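## Task

Press home every drive blank marked with a blue sticker until it reaches its stop and clicks into place, without touching blanks of any other colour. The rack is free-standing: tilting it beyond a small amount fails the job, and it must finish in its original position.

## Robot and tools

Robot: two six-joint arms, left_arm and right_arm, each ending in a two-finger parallel gripper with a wrist camera. Base roots in the scene frame: left_arm at (-0.013, +0.284, +0.012) m, right_arm at (-0.052, -0.301, +0.035) m, each turned very slightly about z. A fixed two-camera stand sits behind the arms. Cameras: cam_head_left, cam_head_right, cam_left_wrist, cam_right_wrist, all 672x504.

Frames: the scene frame has its origin at table-top height, halfway between the nominal bases; +x points out over the table, +z up, and left_arm is on the +y side. Image left/right does not match the arm names. In a gripper's own frame the fingers point along +z and open and close along y. end_effector_position is the spot between the finger pads, roughly 1 cm behind the tips.

execute_actions(actions, cameras): actions is a list of actions; each action is a table of up to 15 rows, one row per 1/30 s step, and a short table repeats its last row to fill 15 steps. Every row has 14 numbers in [-1, 1]: left_arm dx, dy, dz, rx, ry, rz, opening, then right_arm in the same order, always both arms. dx..rz are an offset, not a pose: measured from that arm's Hand target as it was when the action began, along that Hand target's own axes. Every row is measured from that same start, not from the row before; a new action or call starts from the updated Hand target, so sending the same offset twice moves twice. Scale: 1.0 equals 0.6 m for dx, dy, dz and 180 degrees for rx, ry, rz, which together form one rotation vector. opening is absolute: +1 fully open (0.094 m), -1 shut. Six zeros re-request the current Hand target. cameras: list of names, ["all"] or []; an empty actions list returns images by default.

move(target, speed, blend, opening_speed, grip_force, blocking, cameras): target is one 14-number row as above, or a list of up to 15 such rows; every row is an offset from the Hand targets at the start of the move, in each Hand target's axes, not from the previous row. The gripper travels a straight line, taking the shorter rotation. speed: m/s, 0.002 to 2.9, default 0.25 (rotation capped at twice that in rad/s); one value or one per target. blend: corner rounding radius in m for lists, 0 means stop at each point. opening_speed: rate of change of the opening on the -1..+1 scale per second, at least 0.2. grip_force: newtons per finger pad, 10 to 50, one value or one per arm; persists once set. blocking=false returns after about 0.5 s while motion continues. A move lasts at most 10 s. The result adds a move: line giving the outcome (done, off_target, moving, held, fault) and any limits (paced = command was clipped, held = a check withheld steps). Paths do not avoid obstacles or the other arm.

wait(seconds 0 to 10, cameras) lets time pass with commands held. stop(cameras) brakes a running move. zoom_image(camera, region=[x0, y0, x1, y1] in pixels, top-left origin, at most 504 by 504) enlarges part of that camera's newest image. read_manual(section="licences") gives licence text only. finished_scene(scene) ends the current scene, given as its integer number; it is irreversible.

Results: end_effector_position (m) and end_effector_quat_wxyz in the scene frame; Hand target (last commanded pose after clipping, the base for the next offsets); grip_measured on the opening scale, reading up to about 2.5 mm wide when empty; Joint positions, whose last number per arm is the finger opening in metres; Joint velocities, omitted when all read within noise; Joint torques in N m, including gravity, offset and noisy, joints 1 to 3 wrapping at ±28; Tool commands. MOTOR HOT appears near 75 °C; OVER-TEMPERATURE FAULT at 90 °C folds that arm away for the rest of the scene, and at 100 °C it goes limp.

Behaviour to expect: the gripper often stops a few cm short of the commanded pose from friction and weight; another command, even zeros, asks again, otherwise add the remaining gap as an offset. Very small moves may not start. Orientation commands are clipped to 40 degrees from the current measured orientation each step. An arm blocked by contact keeps pressing until commanded back past where the gripper actually is. Faster motion means larger lag, overshoot and harder impacts; a target far beyond a contact presses harder. Routing a path near an arm's own base can flip its shoulder posture; go around it.

Things to avoid: the rack is not fixed, so press each blank gently, slowly and squarely, stop once it latches, and retract; do not shove, tip or slide the rack. Do not disturb blanks without the target colour. Nothing may fall off the table. Keep the arms, grippers and wrist cameras apart; the clearance check does not protect grippers from each other, and contact between arms can fail the job. Avoid loading a wrist camera cable, long stretched-out holds and pushing at unreachable poses, which heat the motors.

Each tool is called after "Call:" as name(argument=value, ...) on one line, values as JSON.

## Session

Call:
execute_actions(actions=[])

Scene clock: 0.00 s.
left_arm: end_effector_position=(+0.2984, +0.1626, +0.1430) grip_measured=+1.000 end_effector_quat_wxyz=(+0.630, +0.017, +0.745, -0.218) | right_arm: end_effector_position=(+0.2499, -0.1156, +0.2255) grip_measured=+1.000 end_effector_quat_wxyz=(+0.536, -0.103, +0.780, +0.307)
Joint positions: left_arm=[-0.352 1.314 0.055 1.147 -0.038 -0.314 0.094] | right_arm=[0.488 0.997 0.393 0.359 -0.195 0.339 0.094]
Joint velocities: within noise
Joint torques (N m): no reading
Heat: left arm: 32 °C; right arm: 31 °C.
Hand target: left_arm +0.3014, +0.1601, +0.1567; +0.646, +0.019, +0.730, -0.221 | right_arm +0.2513, -0.1167, +0.2344; +0.546, -0.106, +0.773, +0.307
Tool commands: left_gripper/opening=+1.0 right_gripper/opening=+1.0

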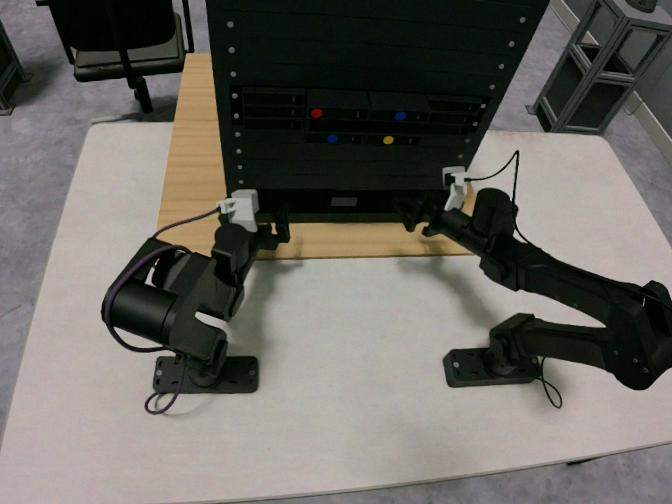

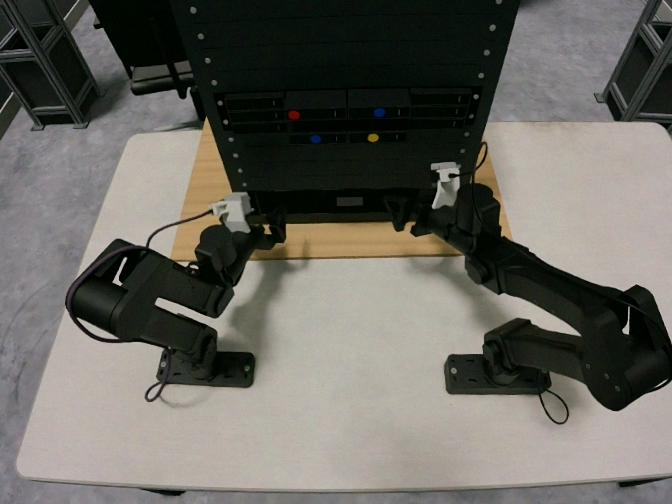

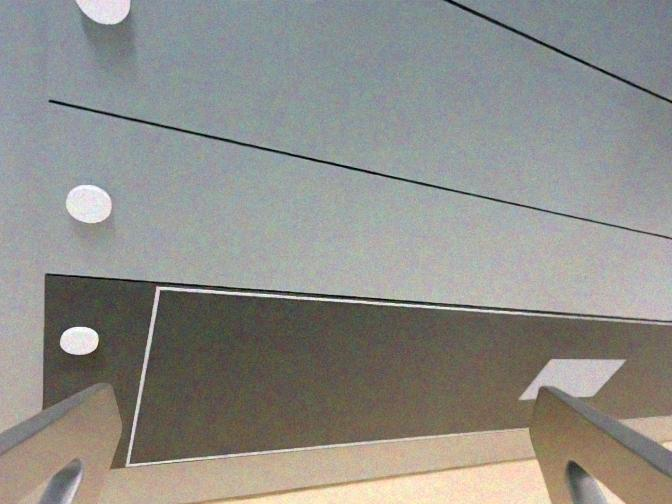

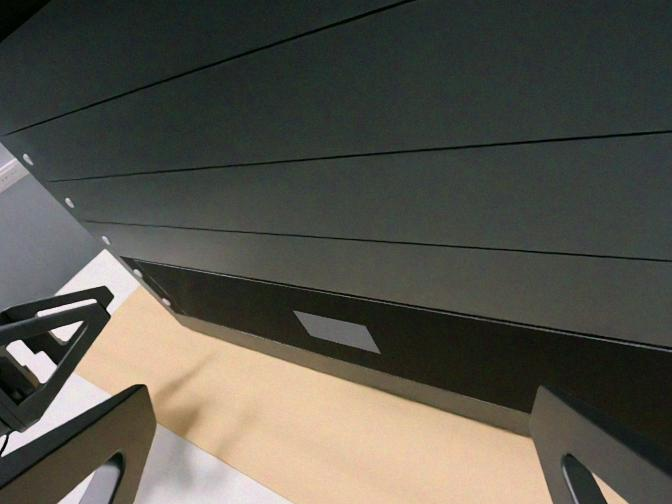

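Call:
zoom_image(camera="cam_head_left", region=[210, 70, 530, 230])

Call:
zoom_image(camera="cam_head_right", region=[190, 70, 510, 230])

Scaled by 1.575 from the camera's 672x504 image, which has a finer 960x720 frame.

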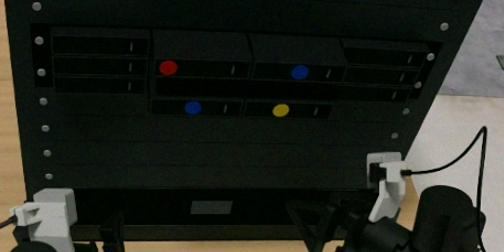

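Scaled by 1.575 from the camera's 672x504 image, which has a finer 960x720 frame.

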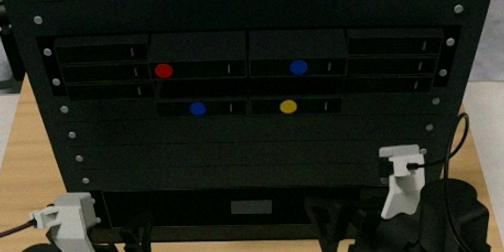

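Call:
move(target=[-0.254,-0.226,-0.1115,-0.109,-0.038,0.092,-1,0,0,0,0,0,0,1], cameras=["all"])

Scene clock: 4.83 s.
left_arm: end_effector_position=(+0.2214, +0.0982, +0.3340) grip_measured=-0.996 end_effector_quat_wxyz=(+0.707, +0.016, +0.707, +0.008) | right_arm: end_effector_position=(+0.2499, -0.1156, +0.2255) grip_measured=+1.000 end_effector_quat_wxyz=(+0.536, -0.103, +0.780, +0.307)
Joint positions: left_arm=[-1.246 0.962 0.67 0.294 -1.278 0.036 0] | right_arm=[0.488 0.997 0.393 0.359 -0.195 0.339 0.094]
Joint torques (N m): left_arm=[-0.36 -1.11 9.18 0.92 -0.09 -0.19] | right_arm=[-0.05 -2.7 7.45 1.63 -0.04 -0.03]
Heat: left arm: 33 °C; right arm: 32 °C.
Hand target: left_arm +0.2214, +0.1004, +0.3468; +0.707, +0.001, +0.707, +0.000 | right_arm +0.2513, -0.1167, +0.2344; +0.546, -0.106, +0.773, +0.307
Off the commanded pose: left_arm 0.013 m, 2 deg | right_arm 0.009 m, 1 deg.
move: off_target (left_arm)

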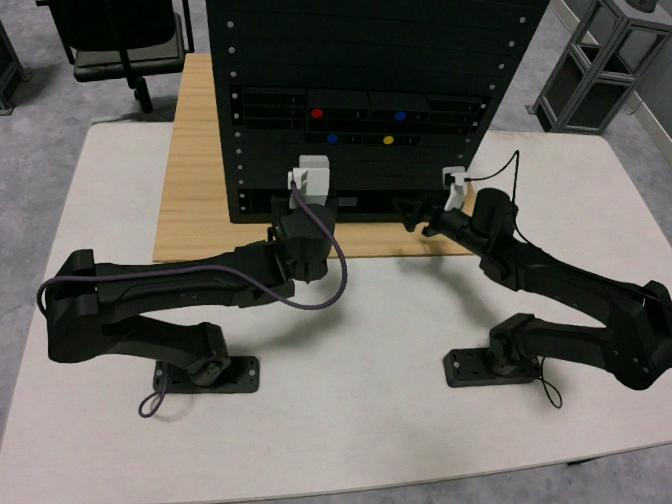

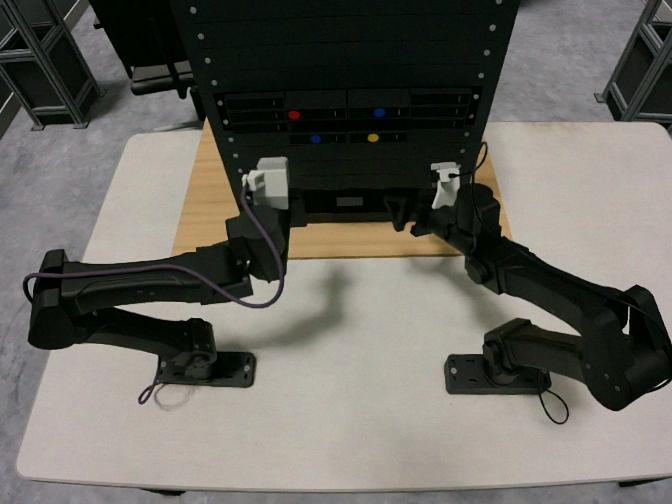

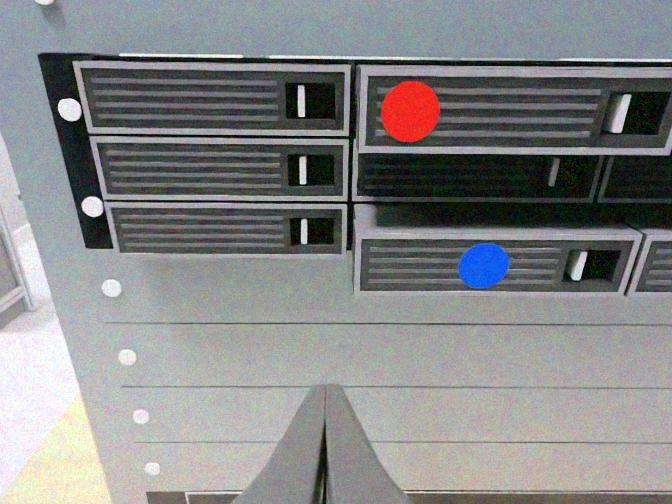

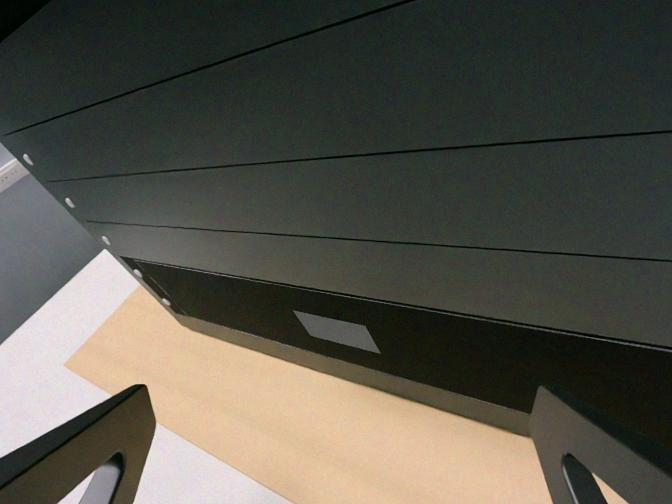

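Call:
move(target=[-0.05,-0.2,-0.05,0,0,0,-1,0,0,0,0,0,0,1], cameras=["cam_left_wrist","cam_head_left"])

Scene clock: 8.17 s.
left_arm: end_effector_position=(+0.1905, -0.0242, +0.3585) grip_measured=-0.996 end_effector_quat_wxyz=(+0.705, +0.040, +0.708, +0.023) | right_arm: end_effector_position=(+0.2499, -0.1156, +0.2255) grip_measured=+1.000 end_effector_quat_wxyz=(+0.536, -0.103, +0.780, +0.307)
Joint positions: left_arm=[-1.455 1.432 1.08 0.294 -1.472 0.031 0] | right_arm=[0.488 0.997 0.393 0.359 -0.195 0.339 0.094]
Joint torques (N m): left_arm=[-0.31 -4.94 8.92 1.4 -0.14 -0.17] | right_arm=[-0.05 -2.71 7.43 1.62 -0.04 -0.04]
Heat: left arm: 33 °C; right arm: 32 °C.
Hand target: left_arm +0.1913, -0.0196, +0.3767; +0.707, +0.001, +0.707, +0.000 | right_arm +0.2513, -0.1167, +0.2344; +0.546, -0.106, +0.773, +0.307
Off the commanded pose: left_arm 0.019 m, 5 deg | right_arm 0.009 m, 1 deg.
move: off_target (left_arm)
Images, in order (width x height): cam_head_left 672x504, cam_left_wrist 672x504.

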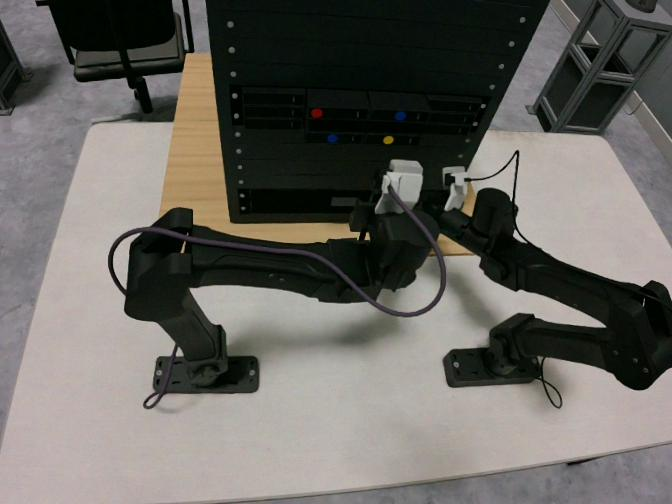

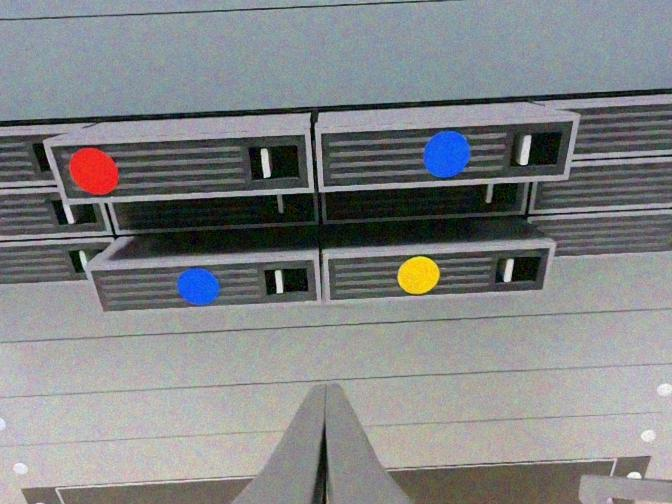

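Call:
move(target=[0.04,0.104,0.073,0,0,0,-1,0,0,0,0,0,0,1], cameras=["cam_left_wrist"])

Scene clock: 15.67 s.
left_arm: end_effector_position=(+0.2365, +0.0399, +0.3439) grip_measured=-0.996 end_effector_quat_wxyz=(+0.701, +0.021, +0.712, +0.028) | right_arm: end_effector_position=(+0.2499, -0.1156, +0.2255) grip_measured=+1.000 end_effector_quat_wxyz=(+0.536, -0.103, +0.780, +0.307)
Joint positions: left_arm=[-1.257 1.24 0.885 0.294 -1.308 0.011 0] | right_arm=[0.488 0.997 0.393 0.359 -0.195 0.339 0.094]
Joint torques (N m): left_arm=[0.51 -4.59 5.56 1.71 0.16 -0.14] | right_arm=[-0.06 -2.69 7.45 1.62 -0.04 -0.03]
Heat: left arm: 33 °C; right arm: 32 °C.
Hand target: left_arm +0.2351, +0.0428, +0.3527; +0.707, +0.001, +0.707, +0.000 | right_arm +0.2513, -0.1167, +0.2344; +0.546, -0.106, +0.773, +0.307
Off the commanded pose: left_arm 0.009 m, 4 deg | right_arm 0.009 m, 1 deg.
move: off_target (left_arm)
Images, in order (width x height): cam_left_wrist 672x504.

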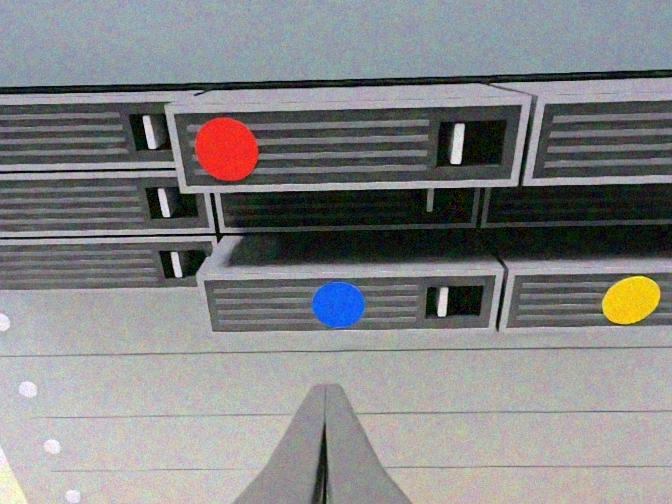

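Call:
move(target=[0,-0.01,0.06,0,0,0,-1,0,0,0,0,0,0,1], cameras=["cam_left_wrist"], speed=0.1)

Call:
move(target=[0,0,0.025,0,0,0,-1,0,0,0,0,0,0,1], cameras=["cam_left_wrist","cam_head_left"], speed=0.05)

Scene clock: 18.10 s.
left_arm: end_effector_position=(+0.2700, +0.0408, +0.3271) grip_measured=-0.996 end_effector_quat_wxyz=(+0.691, +0.037, +0.721, +0.043) | right_arm: end_effector_position=(+0.2499, -0.1156, +0.2255) grip_measured=+1.000 end_effector_quat_wxyz=(+0.536, -0.103, +0.780, +0.307)
Joint positions: left_arm=[-1.134 1.291 0.885 0.294 -1.185 0.011 0] | right_arm=[0.488 0.997 0.393 0.359 -0.195 0.339 0.094]
Joint torques (N m): left_arm=[0.58 -3.85 8.98 2.1 0.12 -0.11] | right_arm=[-0.06 -2.7 7.43 1.63 -0.04 -0.03]
Heat: left arm: 33 °C; right arm: 33 °C.
Hand target: left_arm +0.2711, +0.0368, +0.3527; +0.707, +0.001, +0.707, +0.000 | right_arm +0.2513, -0.1167, +0.2344; +0.546, -0.106, +0.773, +0.307
Off the commanded pose: left_arm 0.026 m, 7 deg | right_arm 0.009 m, 1 deg.
move: off_target (left_arm)
Images, in order (width x height): cam_left_wrist 672x504.

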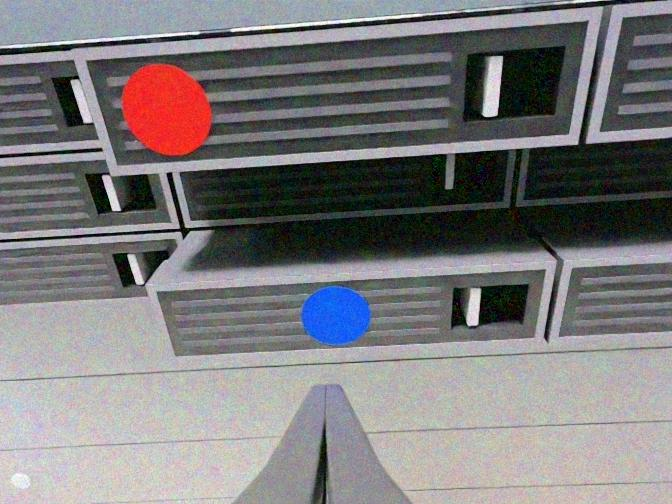

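Scene clock: 19.33 s.
left_arm: end_effector_position=(+0.2829, +0.0399, +0.3253) grip_measured=-0.996 end_effector_quat_wxyz=(+0.689, +0.040, +0.723, +0.042) | right_arm: end_effector_position=(+0.2499, -0.1156, +0.2255) grip_measured=+1.000 end_effector_quat_wxyz=(+0.536, -0.103, +0.780, +0.307)
Joint positions: left_arm=[-1.09 1.312 0.899 0.299 -1.135 0.011 0] | right_arm=[0.488 0.997 0.393 0.359 -0.195 0.339 0.094]
Joint torques (N m): left_arm=[0.69 -3.78 9.28 2.18 0.13 -0.1] | right_arm=[-0.03 -2.7 7.42 1.62 -0.05 -0.03]
Heat: left arm: 33 °C; right arm: 33 °C.
Hand target: left_arm +0.2861, +0.0367, +0.3527; +0.707, +0.001, +0.707, +0.000 | right_arm +0.2513, -0.1167, +0.2344; +0.546, -0.106, +0.773, +0.307
Off the commanded pose: left_arm 0.028 m, 7 deg | right_arm 0.009 m, 1 deg.
move: off_target (left_arm)
Images, in order (width x height): cam_head_left 672x504, cam_left_wrist 672x504.

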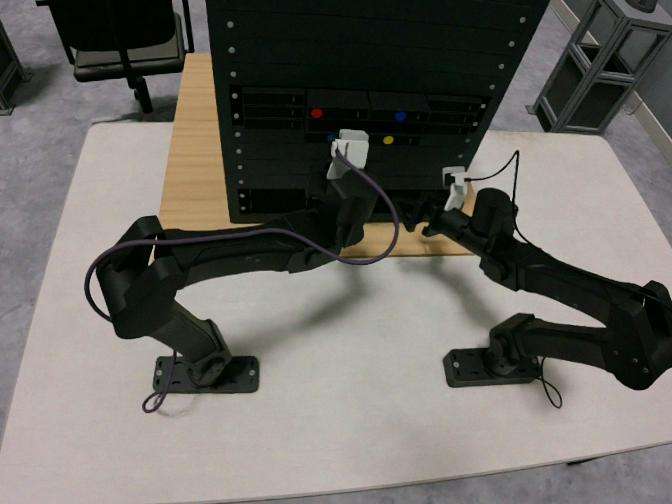

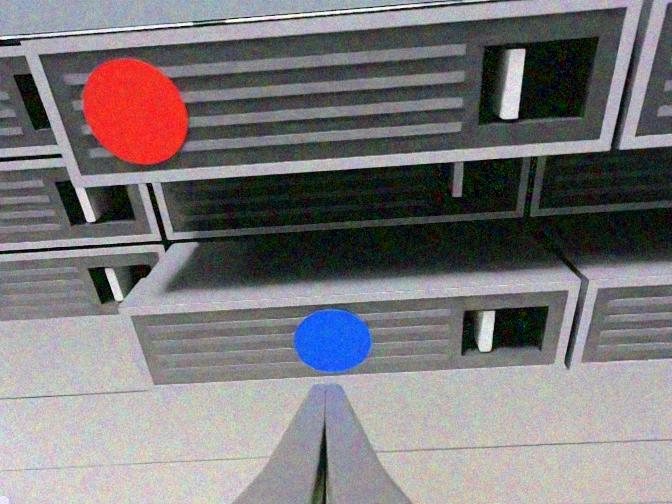

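Call:
move(target=[-0.037,0,-0.02,0,-0.015,-0.036,-1,0,0,0,0,0,0,1], cameras=["cam_left_wrist"], speed=0.1)

Scene clock: 21.83 s.
left_arm: end_effector_position=(+0.2785, +0.0347, +0.3421) grip_measured=-0.996 end_effector_quat_wxyz=(+0.705, +0.007, +0.710, +0.003) | right_arm: end_effector_position=(+0.2499, -0.1156, +0.2255) grip_measured=+1.000 end_effector_quat_wxyz=(+0.536, -0.103, +0.780, +0.307)
Joint positions: left_arm=[-1.11 1.312 0.91 0.385 -1.146 -0.001 0] | right_arm=[0.488 0.997 0.393 0.359 -0.195 0.339 0.094]
Joint torques (N m): left_arm=[-0.68 -5.23 9.17 2.15 -0.1 -0.08] | right_arm=[-0.03 -2.69 7.45 1.63 -0.03 -0.03]
Heat: left arm: 34 °C; right arm: 33 °C.
Hand target: left_arm +0.2741, +0.0367, +0.3749; +0.722, -0.039, +0.689, -0.040 | right_arm +0.2513, -0.1167, +0.2344; +0.546, -0.106, +0.773, +0.307
Off the commanded pose: left_arm 0.033 m, 8 deg | right_arm 0.009 m, 1 deg.
move: off_target (left_arm)
Images, in order (width x height): cam_left_wrist 672x504.

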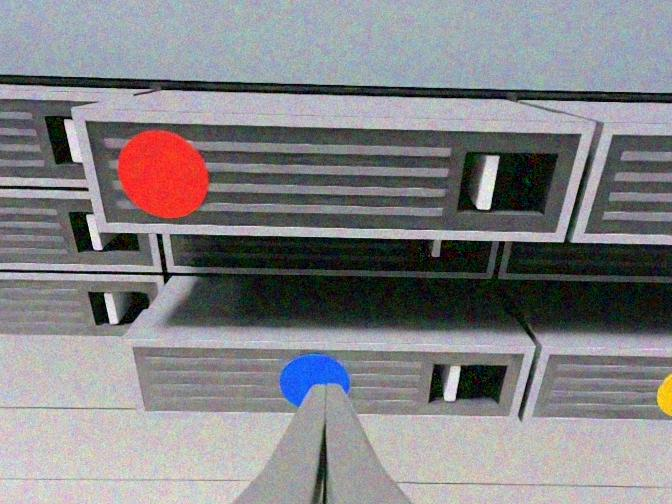

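Call:
move(target=[0,0.004,0.03,0,0,0,-1,0,0,0,0,0,0,1], cameras=["cam_left_wrist"], speed=0.05)

Scene clock: 23.60 s.
left_arm: end_effector_position=(+0.2909, +0.0445, +0.3494) grip_measured=-0.996 end_effector_quat_wxyz=(+0.707, -0.008, +0.707, +0.006) | right_arm: end_effector_position=(+0.2499, -0.1156, +0.2255) grip_measured=+1.000 end_effector_quat_wxyz=(+0.536, -0.103, +0.780, +0.307)
Joint positions: left_arm=[-1.061 1.312 0.928 0.385 -1.123 -0.001 0] | right_arm=[0.488 0.997 0.393 0.359 -0.195 0.339 0.094]
Joint torques (N m): left_arm=[0.57 -3.49 9.24 2.08 0.23 -0.17] | right_arm=[-0.05 -2.71 7.43 1.62 -0.05 -0.03]
Heat: left arm: 34 °C; right arm: 33 °C.
Hand target: left_arm +0.2921, +0.0391, +0.3755; +0.722, -0.039, +0.689, -0.040 | right_arm +0.2513, -0.1167, +0.2344; +0.546, -0.106, +0.773, +0.307
Off the commanded pose: left_arm 0.027 m, 7 deg | right_arm 0.009 m, 1 deg.
move: off_target (left_arm)
Images, in order (width x height): cam_left_wrist 672x504.

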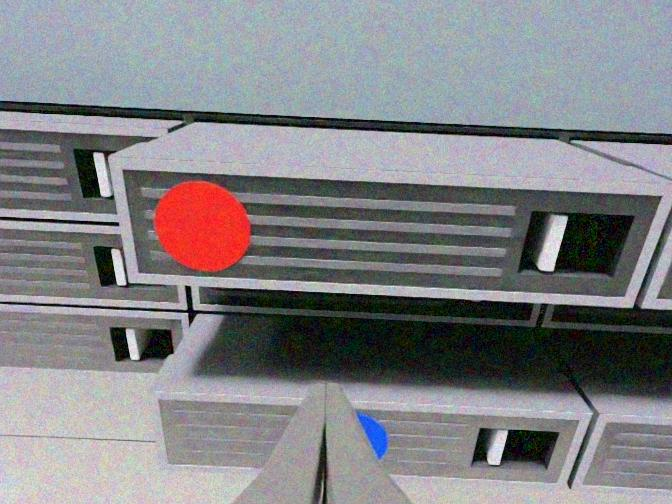

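Call:
move(target=[0.012,-0.012,-0.025,0,0,0.01,-1,0,0,0,0,0,0,1], cameras=["cam_left_wrist"], speed=0.1)

Call:
move(target=[0,-0.001,0.036,0,0,0,-1,0,0,0,0,0,0,1], cameras=["cam_left_wrist"], speed=0.06)

Scene clock: 25.93 s.
left_arm: end_effector_position=(+0.2776, +0.0300, +0.3500) grip_measured=-0.996 end_effector_quat_wxyz=(+0.710, +0.001, +0.704, -0.006) | right_arm: end_effector_position=(+0.2499, -0.1156, +0.2255) grip_measured=+1.000 end_effector_quat_wxyz=(+0.536, -0.103, +0.780, +0.307)
Joint positions: left_arm=[-1.119 1.324 0.928 0.417 -1.152 0.011 0] | right_arm=[0.488 0.997 0.393 0.359 -0.195 0.339 0.094]
Joint torques (N m): left_arm=[-0.59 -3.84 7.57 2.11 -0.08 0.09] | right_arm=[-0.03 -2.69 7.46 1.61 -0.04 -0.04]
Heat: left arm: 34 °C; right arm: 33 °C.
Hand target: left_arm +0.2774, +0.0312, +0.3684; +0.723, -0.028, +0.690, -0.029 | right_arm +0.2513, -0.1167, +0.2344; +0.546, -0.106, +0.773, +0.307
Off the commanded pose: left_arm 0.018 m, 5 deg | right_arm 0.009 m, 1 deg.
move: off_target (left_arm)
Images, in order (width x height): cam_left_wrist 672x504.

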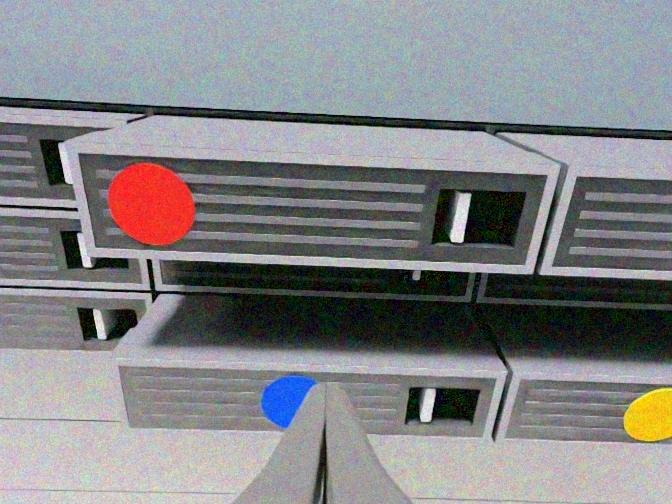

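Scene clock: 27.23 s.
left_arm: end_effector_position=(+0.2976, +0.0360, +0.3424) grip_measured=-0.996 end_effector_quat_wxyz=(+0.706, -0.002, +0.708, +0.012) | right_arm: end_effector_position=(+0.2499, -0.1156, +0.2255) grip_measured=+1.000 end_effector_quat_wxyz=(+0.536, -0.103, +0.780, +0.307)
Joint positions: left_arm=[-1.053 1.36 0.939 0.417 -1.115 0.011 0] | right_arm=[0.488 0.997 0.393 0.359 -0.195 0.339 0.094]
Joint torques (N m): left_arm=[0.59 -4.16 9.2 2.13 0.22 -0.01] | right_arm=[-0.03 -2.69 7.43 1.62 -0.04 -0.03]
Heat: left arm: 34 °C; right arm: 33 °C.
Hand target: left_arm +0.2990, +0.0306, +0.3695; +0.723, -0.028, +0.690, -0.029 | right_arm +0.2513, -0.1167, +0.2344; +0.546, -0.106, +0.773, +0.307
Off the commanded pose: left_arm 0.028 m, 6 deg | right_arm 0.009 m, 1 deg.
move: off_target (left_arm)
Images, in order (width x height): cam_left_wrist 672x504.

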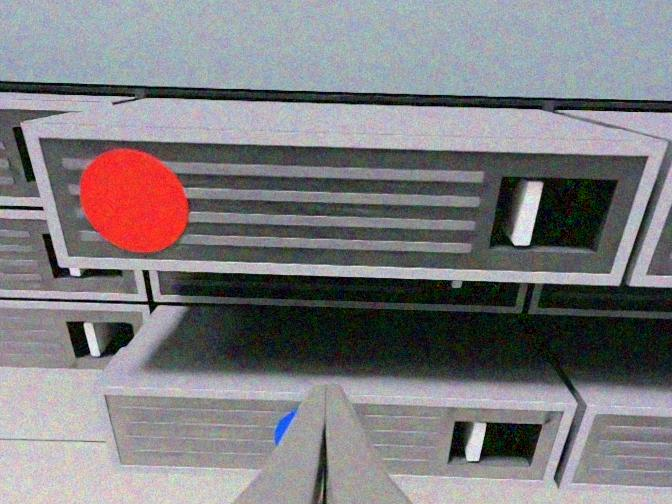

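Call:
move(target=[0.022,0.002,-0.02,0,0,0,-1,0,0,0,0,0,0,1], cameras=["cam_left_wrist"], speed=0.1)

Scene clock: 30.07 s.
left_arm: end_effector_position=(+0.2912, +0.0297, +0.3448) grip_measured=-0.996 end_effector_quat_wxyz=(+0.712, -0.006, +0.702, -0.006) | right_arm: end_effector_position=(+0.2499, -0.1156, +0.2255) grip_measured=+1.000 end_effector_quat_wxyz=(+0.536, -0.103, +0.780, +0.307)
Joint positions: left_arm=[-1.077 1.36 0.928 0.462 -1.12 0.011 0] | right_arm=[0.488 0.997 0.393 0.359 -0.195 0.339 0.094]
Joint torques (N m): left_arm=[-0.7 -4.7 5.65 2.14 -0.07 0] | right_arm=[-0.02 -2.69 7.43 1.62 -0.04 -0.03]
Heat: left arm: 34 °C; right arm: 33 °C.
Hand target: left_arm +0.2876, +0.0307, +0.3557; +0.723, -0.028, +0.690, -0.029 | right_arm +0.2513, -0.1167, +0.2344; +0.546, -0.106, +0.773, +0.307
Off the commanded pose: left_arm 0.011 m, 4 deg | right_arm 0.009 m, 1 deg.
move: off_target (left_arm)
Images, in order (width x height): cam_left_wrist 672x504.

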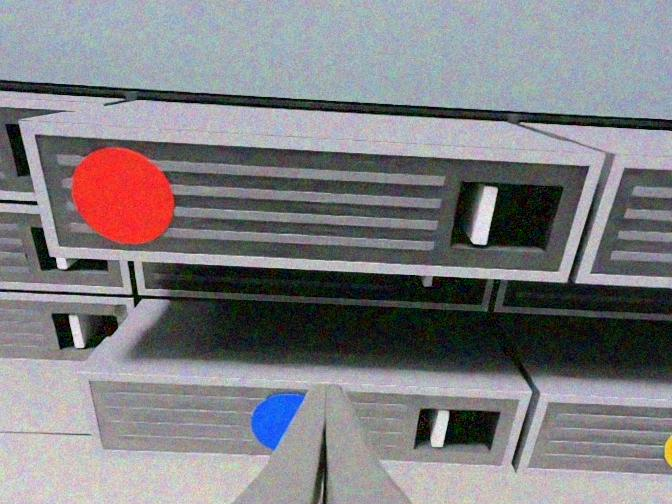

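Call:
move(target=[0.0,0.002,0.03,0,0,0,-1,0,0,0,0,0,0,1], cameras=["cam_left_wrist"], speed=0.06)

Scene clock: 31.90 s.
left_arm: end_effector_position=(+0.3028, +0.0329, +0.3380) grip_measured=-0.996 end_effector_quat_wxyz=(+0.709, -0.003, +0.705, +0.005) | right_arm: end_effector_position=(+0.2499, -0.1156, +0.2255) grip_measured=+1.000 end_effector_quat_wxyz=(+0.536, -0.103, +0.780, +0.307)
Joint positions: left_arm=[-1.039 1.38 0.928 0.462 -1.092 0.011 0] | right_arm=[0.488 0.997 0.393 0.359 -0.195 0.339 0.094]
Joint torques (N m): left_arm=[0.64 -4.3 7.42 2.14 0.22 -0.07] | right_arm=[-0.06 -2.7 7.43 1.62 -0.04 -0.03]
Heat: left arm: 34 °C; right arm: 33 °C.
Hand target: left_arm +0.3056, +0.0319, +0.3564; +0.723, -0.028, +0.690, -0.029 | right_arm +0.2513, -0.1167, +0.2344; +0.546, -0.106, +0.773, +0.307
Off the commanded pose: left_arm 0.019 m, 5 deg | right_arm 0.009 m, 1 deg.
move: off_target (left_arm)
Images, in order (width x height): cam_left_wrist 672x504.

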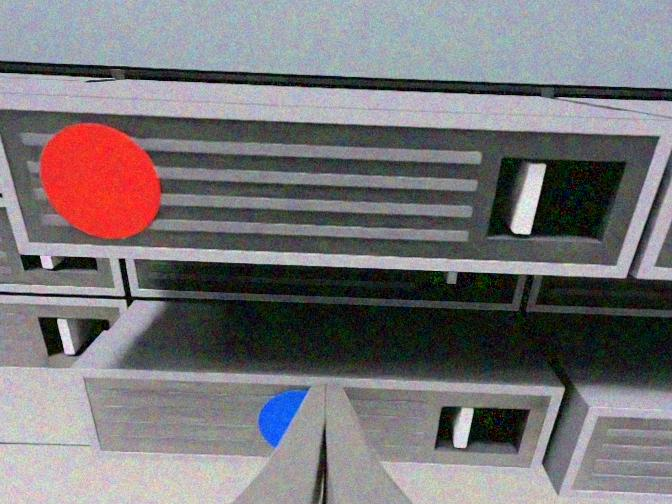

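Call:
move(target=[0.006,0.0,0.025,0,0,0,-1,0,0,0,0,0,0,1], cameras=["cam_left_wrist"], speed=0.05)

Call:
move(target=[0.003,0.0,0.016,0,0,0,-1,0,0,0,0,0,0,1], cameras=["cam_left_wrist","cam_head_left"], speed=0.05)

Scene clock: 33.80 s.
left_arm: end_effector_position=(+0.3158, +0.0326, +0.3286) grip_measured=-0.996 end_effector_quat_wxyz=(+0.705, +0.006, +0.709, +0.010) | right_arm: end_effector_position=(+0.2499, -0.1156, +0.2255) grip_measured=+1.000 end_effector_quat_wxyz=(+0.536, -0.103, +0.780, +0.307)
Joint positions: left_arm=[-0.999 1.409 0.928 0.468 -1.047 0.011 0] | right_arm=[0.488 0.997 0.393 0.359 -0.195 0.339 0.094]
Joint torques (N m): left_arm=[0.69 -4.49 8.64 2.21 0.19 -0.14] | right_arm=[-0.06 -2.69 7.43 1.63 -0.04 -0.04]
Heat: left arm: 34 °C; right arm: 33 °C.
Hand target: left_arm +0.3208, +0.0317, +0.3535; +0.723, -0.028, +0.690, -0.029 | right_arm +0.2513, -0.1167, +0.2344; +0.546, -0.106, +0.773, +0.307
Off the commanded pose: left_arm 0.025 m, 7 deg | right_arm 0.009 m, 1 deg.
move: off_target (left_arm)
Images, in order (width x height): cam_left_wrist 672x504.

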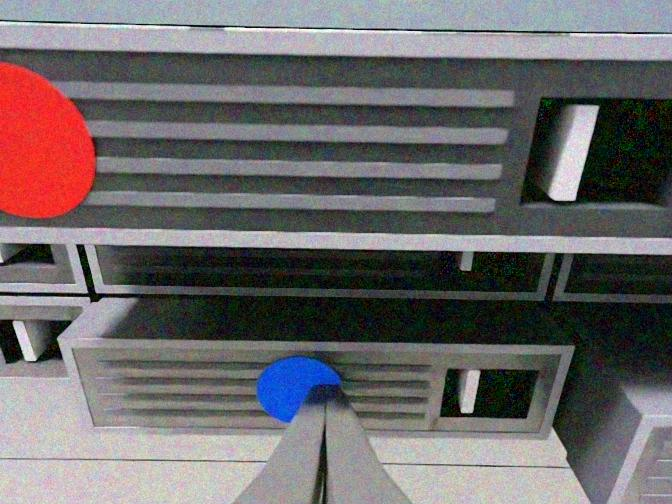

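Scene clock: 34.80 s.
left_arm: end_effector_position=(+0.3240, +0.0330, +0.3219) grip_measured=-0.996 end_effector_quat_wxyz=(+0.702, +0.010, +0.712, +0.015) | right_arm: end_effector_position=(+0.2499, -0.1156, +0.2255) grip_measured=+1.000 end_effector_quat_wxyz=(+0.536, -0.103, +0.780, +0.307)
Joint positions: left_arm=[-0.975 1.429 0.928 0.472 -1.023 0.011 0] | right_arm=[0.488 0.997 0.393 0.359 -0.195 0.339 0.094]
Joint torques (N m): left_arm=[0.9 -4.71 9.4 2.25 0.22 -0.18] | right_arm=[-0.05 -2.67 7.45 1.62 -0.04 -0.04]
Heat: left arm: 34 °C; right arm: 33 °C.
Hand target: left_arm +0.3304, +0.0315, +0.3522; +0.723, -0.028, +0.690, -0.029 | right_arm +0.2513, -0.1167, +0.2344; +0.546, -0.106, +0.773, +0.307
Off the commanded pose: left_arm 0.031 m, 8 deg | right_arm 0.009 m, 1 deg.
move: off_target (left_arm)
Images, in order (width x height): cam_head_left 672x504, cam_left_wrist 672x504.

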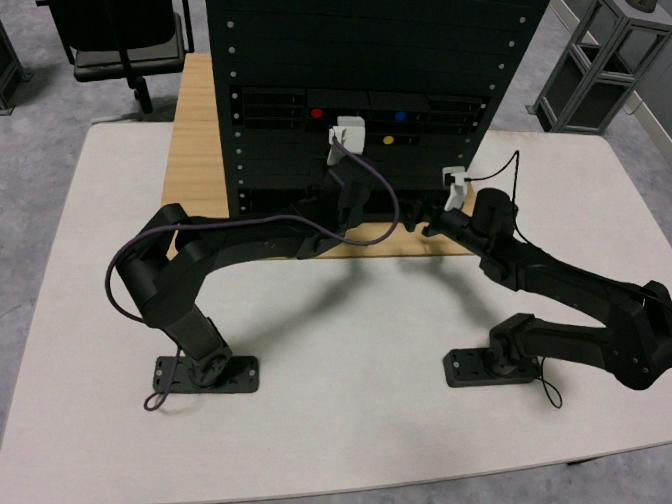

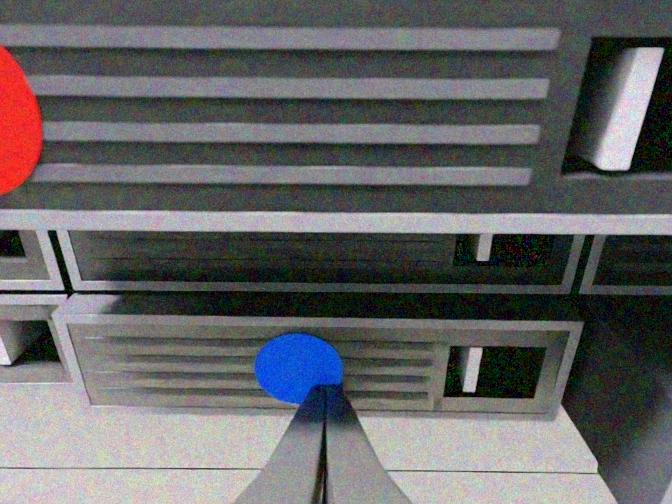

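Call:
move(target=[-0.015,0.0,0.015,0,0,0,-1,0,0,0,0,0,0,1], cameras=["cam_left_wrist"], speed=0.05)

Call:
move(target=[-0.005,0.0,0.012,0,0,0,-1,0,0,0,0,0,0,1], cameras=["cam_left_wrist"], speed=0.05)

Scene clock: 36.43 s.
left_arm: end_effector_position=(+0.3323, +0.0327, +0.3374) grip_measured=-0.996 end_effector_quat_wxyz=(+0.709, -0.001, +0.705, +0.003) | right_arm: end_effector_position=(+0.2499, -0.1156, +0.2255) grip_measured=+1.000 end_effector_quat_wxyz=(+0.536, -0.103, +0.780, +0.307)
Joint positions: left_arm=[-0.952 1.438 0.974 0.472 -1 0.01 0] | right_arm=[0.488 0.997 0.393 0.359 -0.195 0.339 0.094]
Joint torques (N m): left_arm=[1.02 -4.59 9.47 1.84 0.26 -0.17] | right_arm=[-0.03 -2.7 7.43 1.62 -0.04 -0.03]
Heat: left arm: 34 °C; right arm: 34 °C.
Hand target: left_arm +0.3390, +0.0323, +0.3616; +0.723, -0.028, +0.690, -0.029 | right_arm +0.2513, -0.1167, +0.2344; +0.546, -0.106, +0.773, +0.307
Off the commanded pose: left_arm 0.025 m, 5 deg | right_arm 0.009 m, 1 deg.
move: off_target (left_arm)
Images, in order (width x height): cam_left_wrist 672x504.

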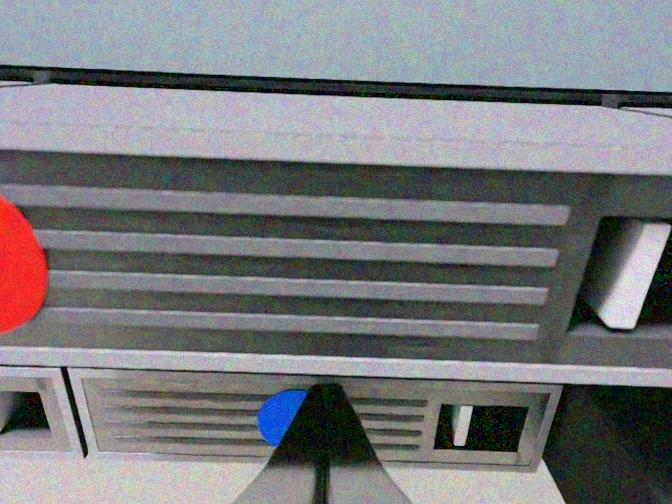

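Scene clock: 37.43 s.
left_arm: end_effector_position=(+0.3326, +0.0323, +0.3387) grip_measured=-0.996 end_effector_quat_wxyz=(+0.709, -0.002, +0.705, +0.002) | right_arm: end_effector_position=(+0.2499, -0.1156, +0.2255) grip_measured=+1.000 end_effector_quat_wxyz=(+0.536, -0.103, +0.780, +0.307)
Joint positions: left_arm=[-0.952 1.439 0.979 0.472 -1 0.01 0] | right_arm=[0.488 0.997 0.393 0.359 -0.195 0.339 0.094]
Joint torques (N m): left_arm=[2.65 -4.01 10.71 1.72 0.44 -0.17] | right_arm=[-0.05 -2.69 7.42 1.63 -0.04 -0.04]
Heat: left arm: 34 °C; right arm: 34 °C.
Hand target: left_arm +0.3461, +0.0325, +0.3649; +0.723, -0.028, +0.690, -0.029 | right_arm +0.2513, -0.1167, +0.2344; +0.546, -0.106, +0.773, +0.307
Off the commanded pose: left_arm 0.029 m, 5 deg | right_arm 0.009 m, 1 deg.
move: off_target (left_arm)
Images, in order (width x height): cam_left_wrist 672x504.

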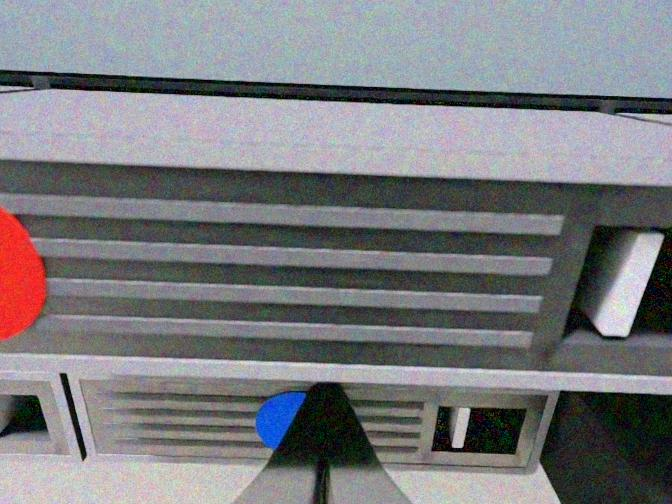

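Call:
move(target=[0.0,0.0,0.012,0,0,0,-1,0,0,0,0,0,0,1], cameras=["cam_left_wrist","cam_head_left"], speed=0.05)

Scene clock: 38.83 s.
left_arm: end_effector_position=(+0.3328, +0.0319, +0.3387) grip_measured=-0.996 end_effector_quat_wxyz=(+0.709, -0.002, +0.705, +0.002) | right_arm: end_effector_position=(+0.2499, -0.1156, +0.2255) grip_measured=+1.000 end_effector_quat_wxyz=(+0.536, -0.103, +0.780, +0.307)
Joint positions: left_arm=[-0.952 1.441 0.98 0.472 -1 0.01 0] | right_arm=[0.488 0.997 0.393 0.359 -0.195 0.339 0.094]
Joint torques (N m): left_arm=[4.21 -3.28 11.47 1.72 0.63 -0.17] | right_arm=[-0.06 -2.69 7.43 1.62 -0.04 -0.04]
Heat: left arm: 34 °C; right arm: 34 °C.
Hand target: left_arm +0.3533, +0.0325, +0.3652; +0.723, -0.028, +0.690, -0.029 | right_arm +0.2513, -0.1167, +0.2344; +0.546, -0.106, +0.773, +0.307
Off the commanded pose: left_arm 0.033 m, 5 deg | right_arm 0.009 m, 1 deg.
move: off_target (left_arm)
Images, in order (width x height): cam_head_left 672x504, cam_left_wrist 672x504.

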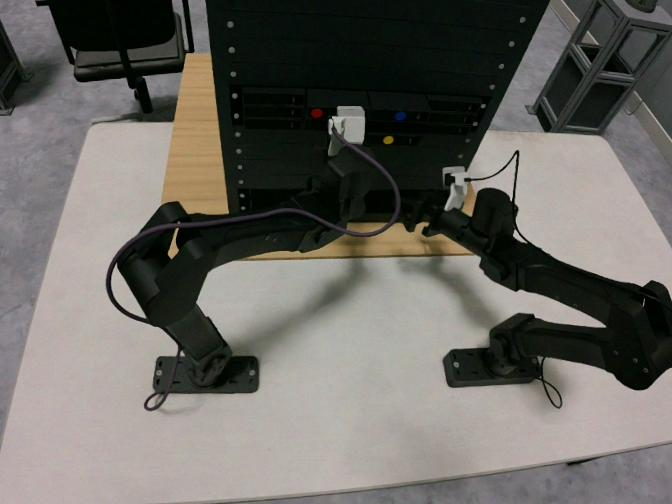

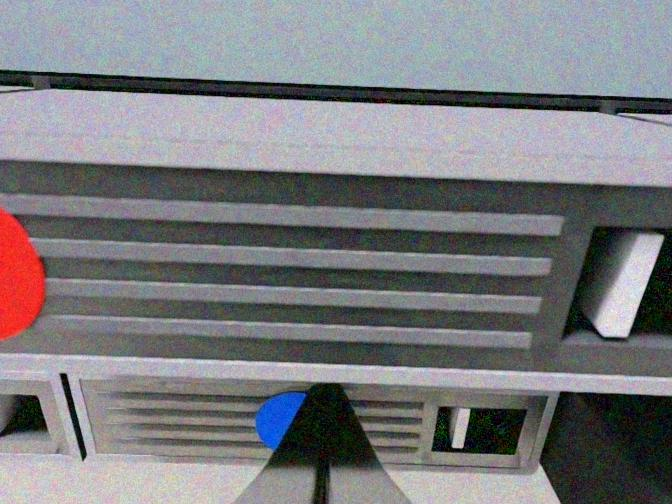

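Call:
move(target=[0,0.0,-0.2,0,0,0,-1,0,0,0,0,0,0,-1], speed=0.15)

Call:
move(target=[0,0.12,0,0,0,0,-1,-0.221,0.174,-0.064,0.19,-0.1045,-0.0925,-1], cameras=["all"])

Scene clock: 42.33 s.
left_arm: end_effector_position=(+0.2353, +0.0234, +0.3453) grip_measured=-0.996 end_effector_quat_wxyz=(+0.714, +0.003, +0.700, -0.005) | right_arm: end_effector_position=(+0.2499, -0.1156, +0.2255) grip_measured=-0.985 end_effector_quat_wxyz=(+0.536, -0.103, +0.780, +0.307)
Joint positions: left_arm=[-1.274 1.3 0.867 0.511 -1.304 0.071 0] | right_arm=[0.488 0.997 0.393 0.359 -0.195 0.339 0.001]
Joint torques (N m): left_arm=[-0.49 -5.53 5.57 1.96 -0.03 0.07] | right_arm=[-0.05 -2.71 7.43 1.62 -0.04 -0.04]
Heat: left arm: 34 °C; right arm: 34 °C.
Hand target: left_arm +0.2334, +0.0324, +0.3597; +0.723, -0.028, +0.690, -0.029 | right_arm +0.2513, -0.1167, +0.2344; +0.546, -0.106, +0.773, +0.307
Off the commanded pose: left_arm 0.017 m, 5 deg | right_arm 0.009 m, 1 deg.
move: off_target (left_arm)

Scene clock: 45.13 s.
left_arm: end_effector_position=(+0.2324, +0.1015, +0.3532) grip_measured=-0.996 end_effector_quat_wxyz=(+0.724, -0.031, +0.689, -0.023) | right_arm: end_effector_position=(+0.2187, -0.0770, +0.3856) grip_measured=-0.985 end_effector_quat_wxyz=(+0.698, -0.022, +0.715, -0.010)
Joint positions: left_arm=[-1.193 0.988 0.68 0.465 -1.245 0.071 0] | right_arm=[1.218 1.168 0.921 0.186 1.164 0.011 0.001]
Joint torques (N m): left_arm=[0.68 -2.29 5.87 0.88 0.36 -0.16] | right_arm=[0.16 -3.14 8.69 1.54 0.11 -0.13]
Heat: left arm: 34 °C; right arm: 34 °C.
Hand target: left_arm +0.2336, +0.1041, +0.3539; +0.723, -0.028, +0.690, -0.029 | right_arm +0.2200, -0.0796, +0.4006; +0.707, +0.000, +0.707, +0.000
Off the commanded pose: left_arm 0.003 m, 1 deg | right_arm 0.015 m, 3 deg.
move: off_target (right_arm)

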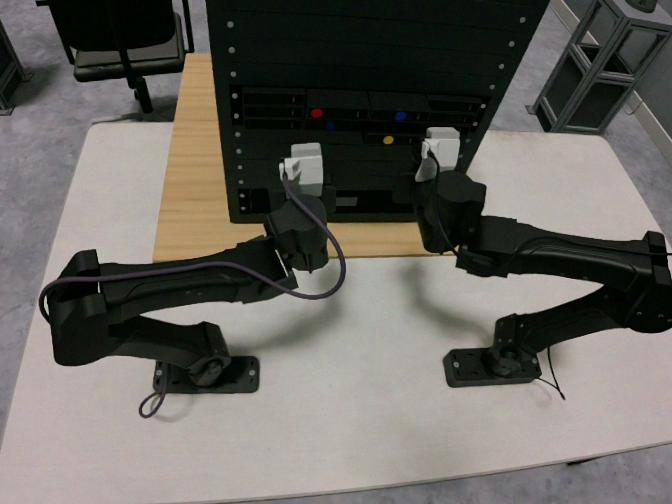

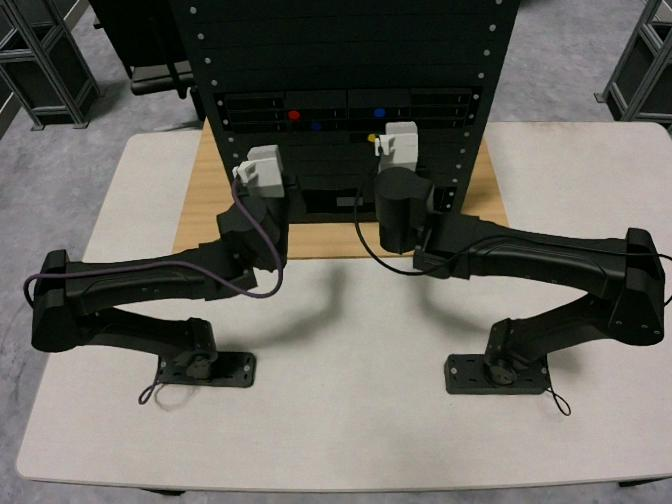

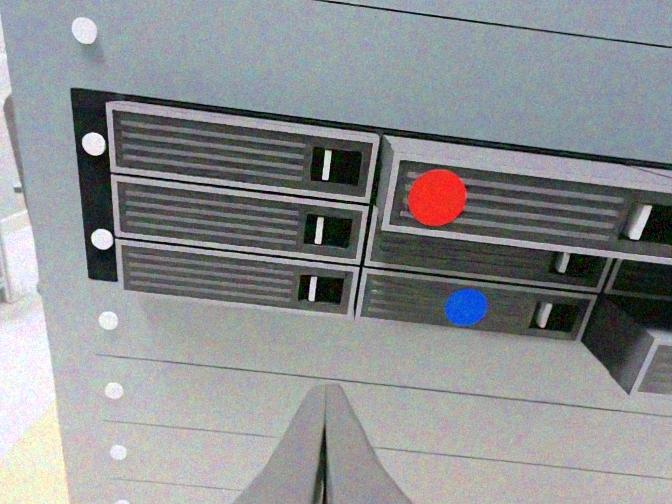

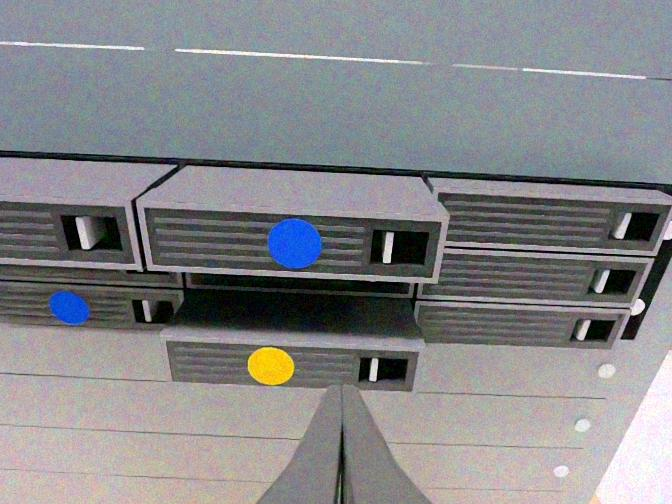

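Call:
move(target=[0,0,0,0,0,0,-1,-0.013,0.035,0.11,0,0,0,-1], cameras=["cam_right_wrist"], speed=0.1)

Scene clock: 47.83 s.
left_arm: end_effector_position=(+0.2324, +0.1015, +0.3532) grip_measured=-0.996 end_effector_quat_wxyz=(+0.724, -0.031, +0.689, -0.023) | right_arm: end_effector_position=(+0.2852, -0.0626, +0.3869) grip_measured=-0.985 end_effector_quat_wxyz=(+0.692, -0.018, +0.721, -0.024)
Joint positions: left_arm=[-1.193 0.988 0.68 0.465 -1.245 0.071 0] | right_arm=[1.028 1.36 1.074 0.209 0.998 0.005 0.001]
Joint torques (N m): left_arm=[0.66 -2.41 5.76 0.87 0.34 -0.14] | right_arm=[-0.38 -4.85 9.5 1.77 -0.06 -0.11]
Heat: left arm: 34 °C; right arm: 34 °C.
Hand target: left_arm +0.2336, +0.1041, +0.3539; +0.723, -0.028, +0.690, -0.029 | right_arm +0.2860, -0.0586, +0.4084; +0.707, +0.000, +0.707, +0.000
Off the commanded pose: left_arm 0.003 m, 1 deg | right_arm 0.022 m, 4 deg.
move: off_target (right_arm)
Images, in order (width x height): cam_right_wrist 672x504.

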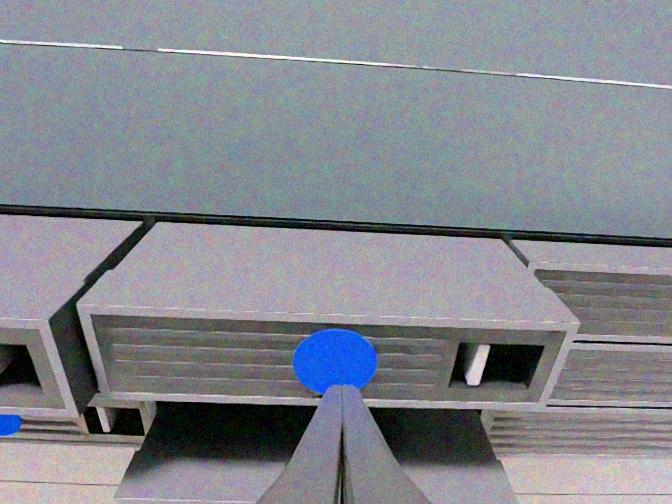

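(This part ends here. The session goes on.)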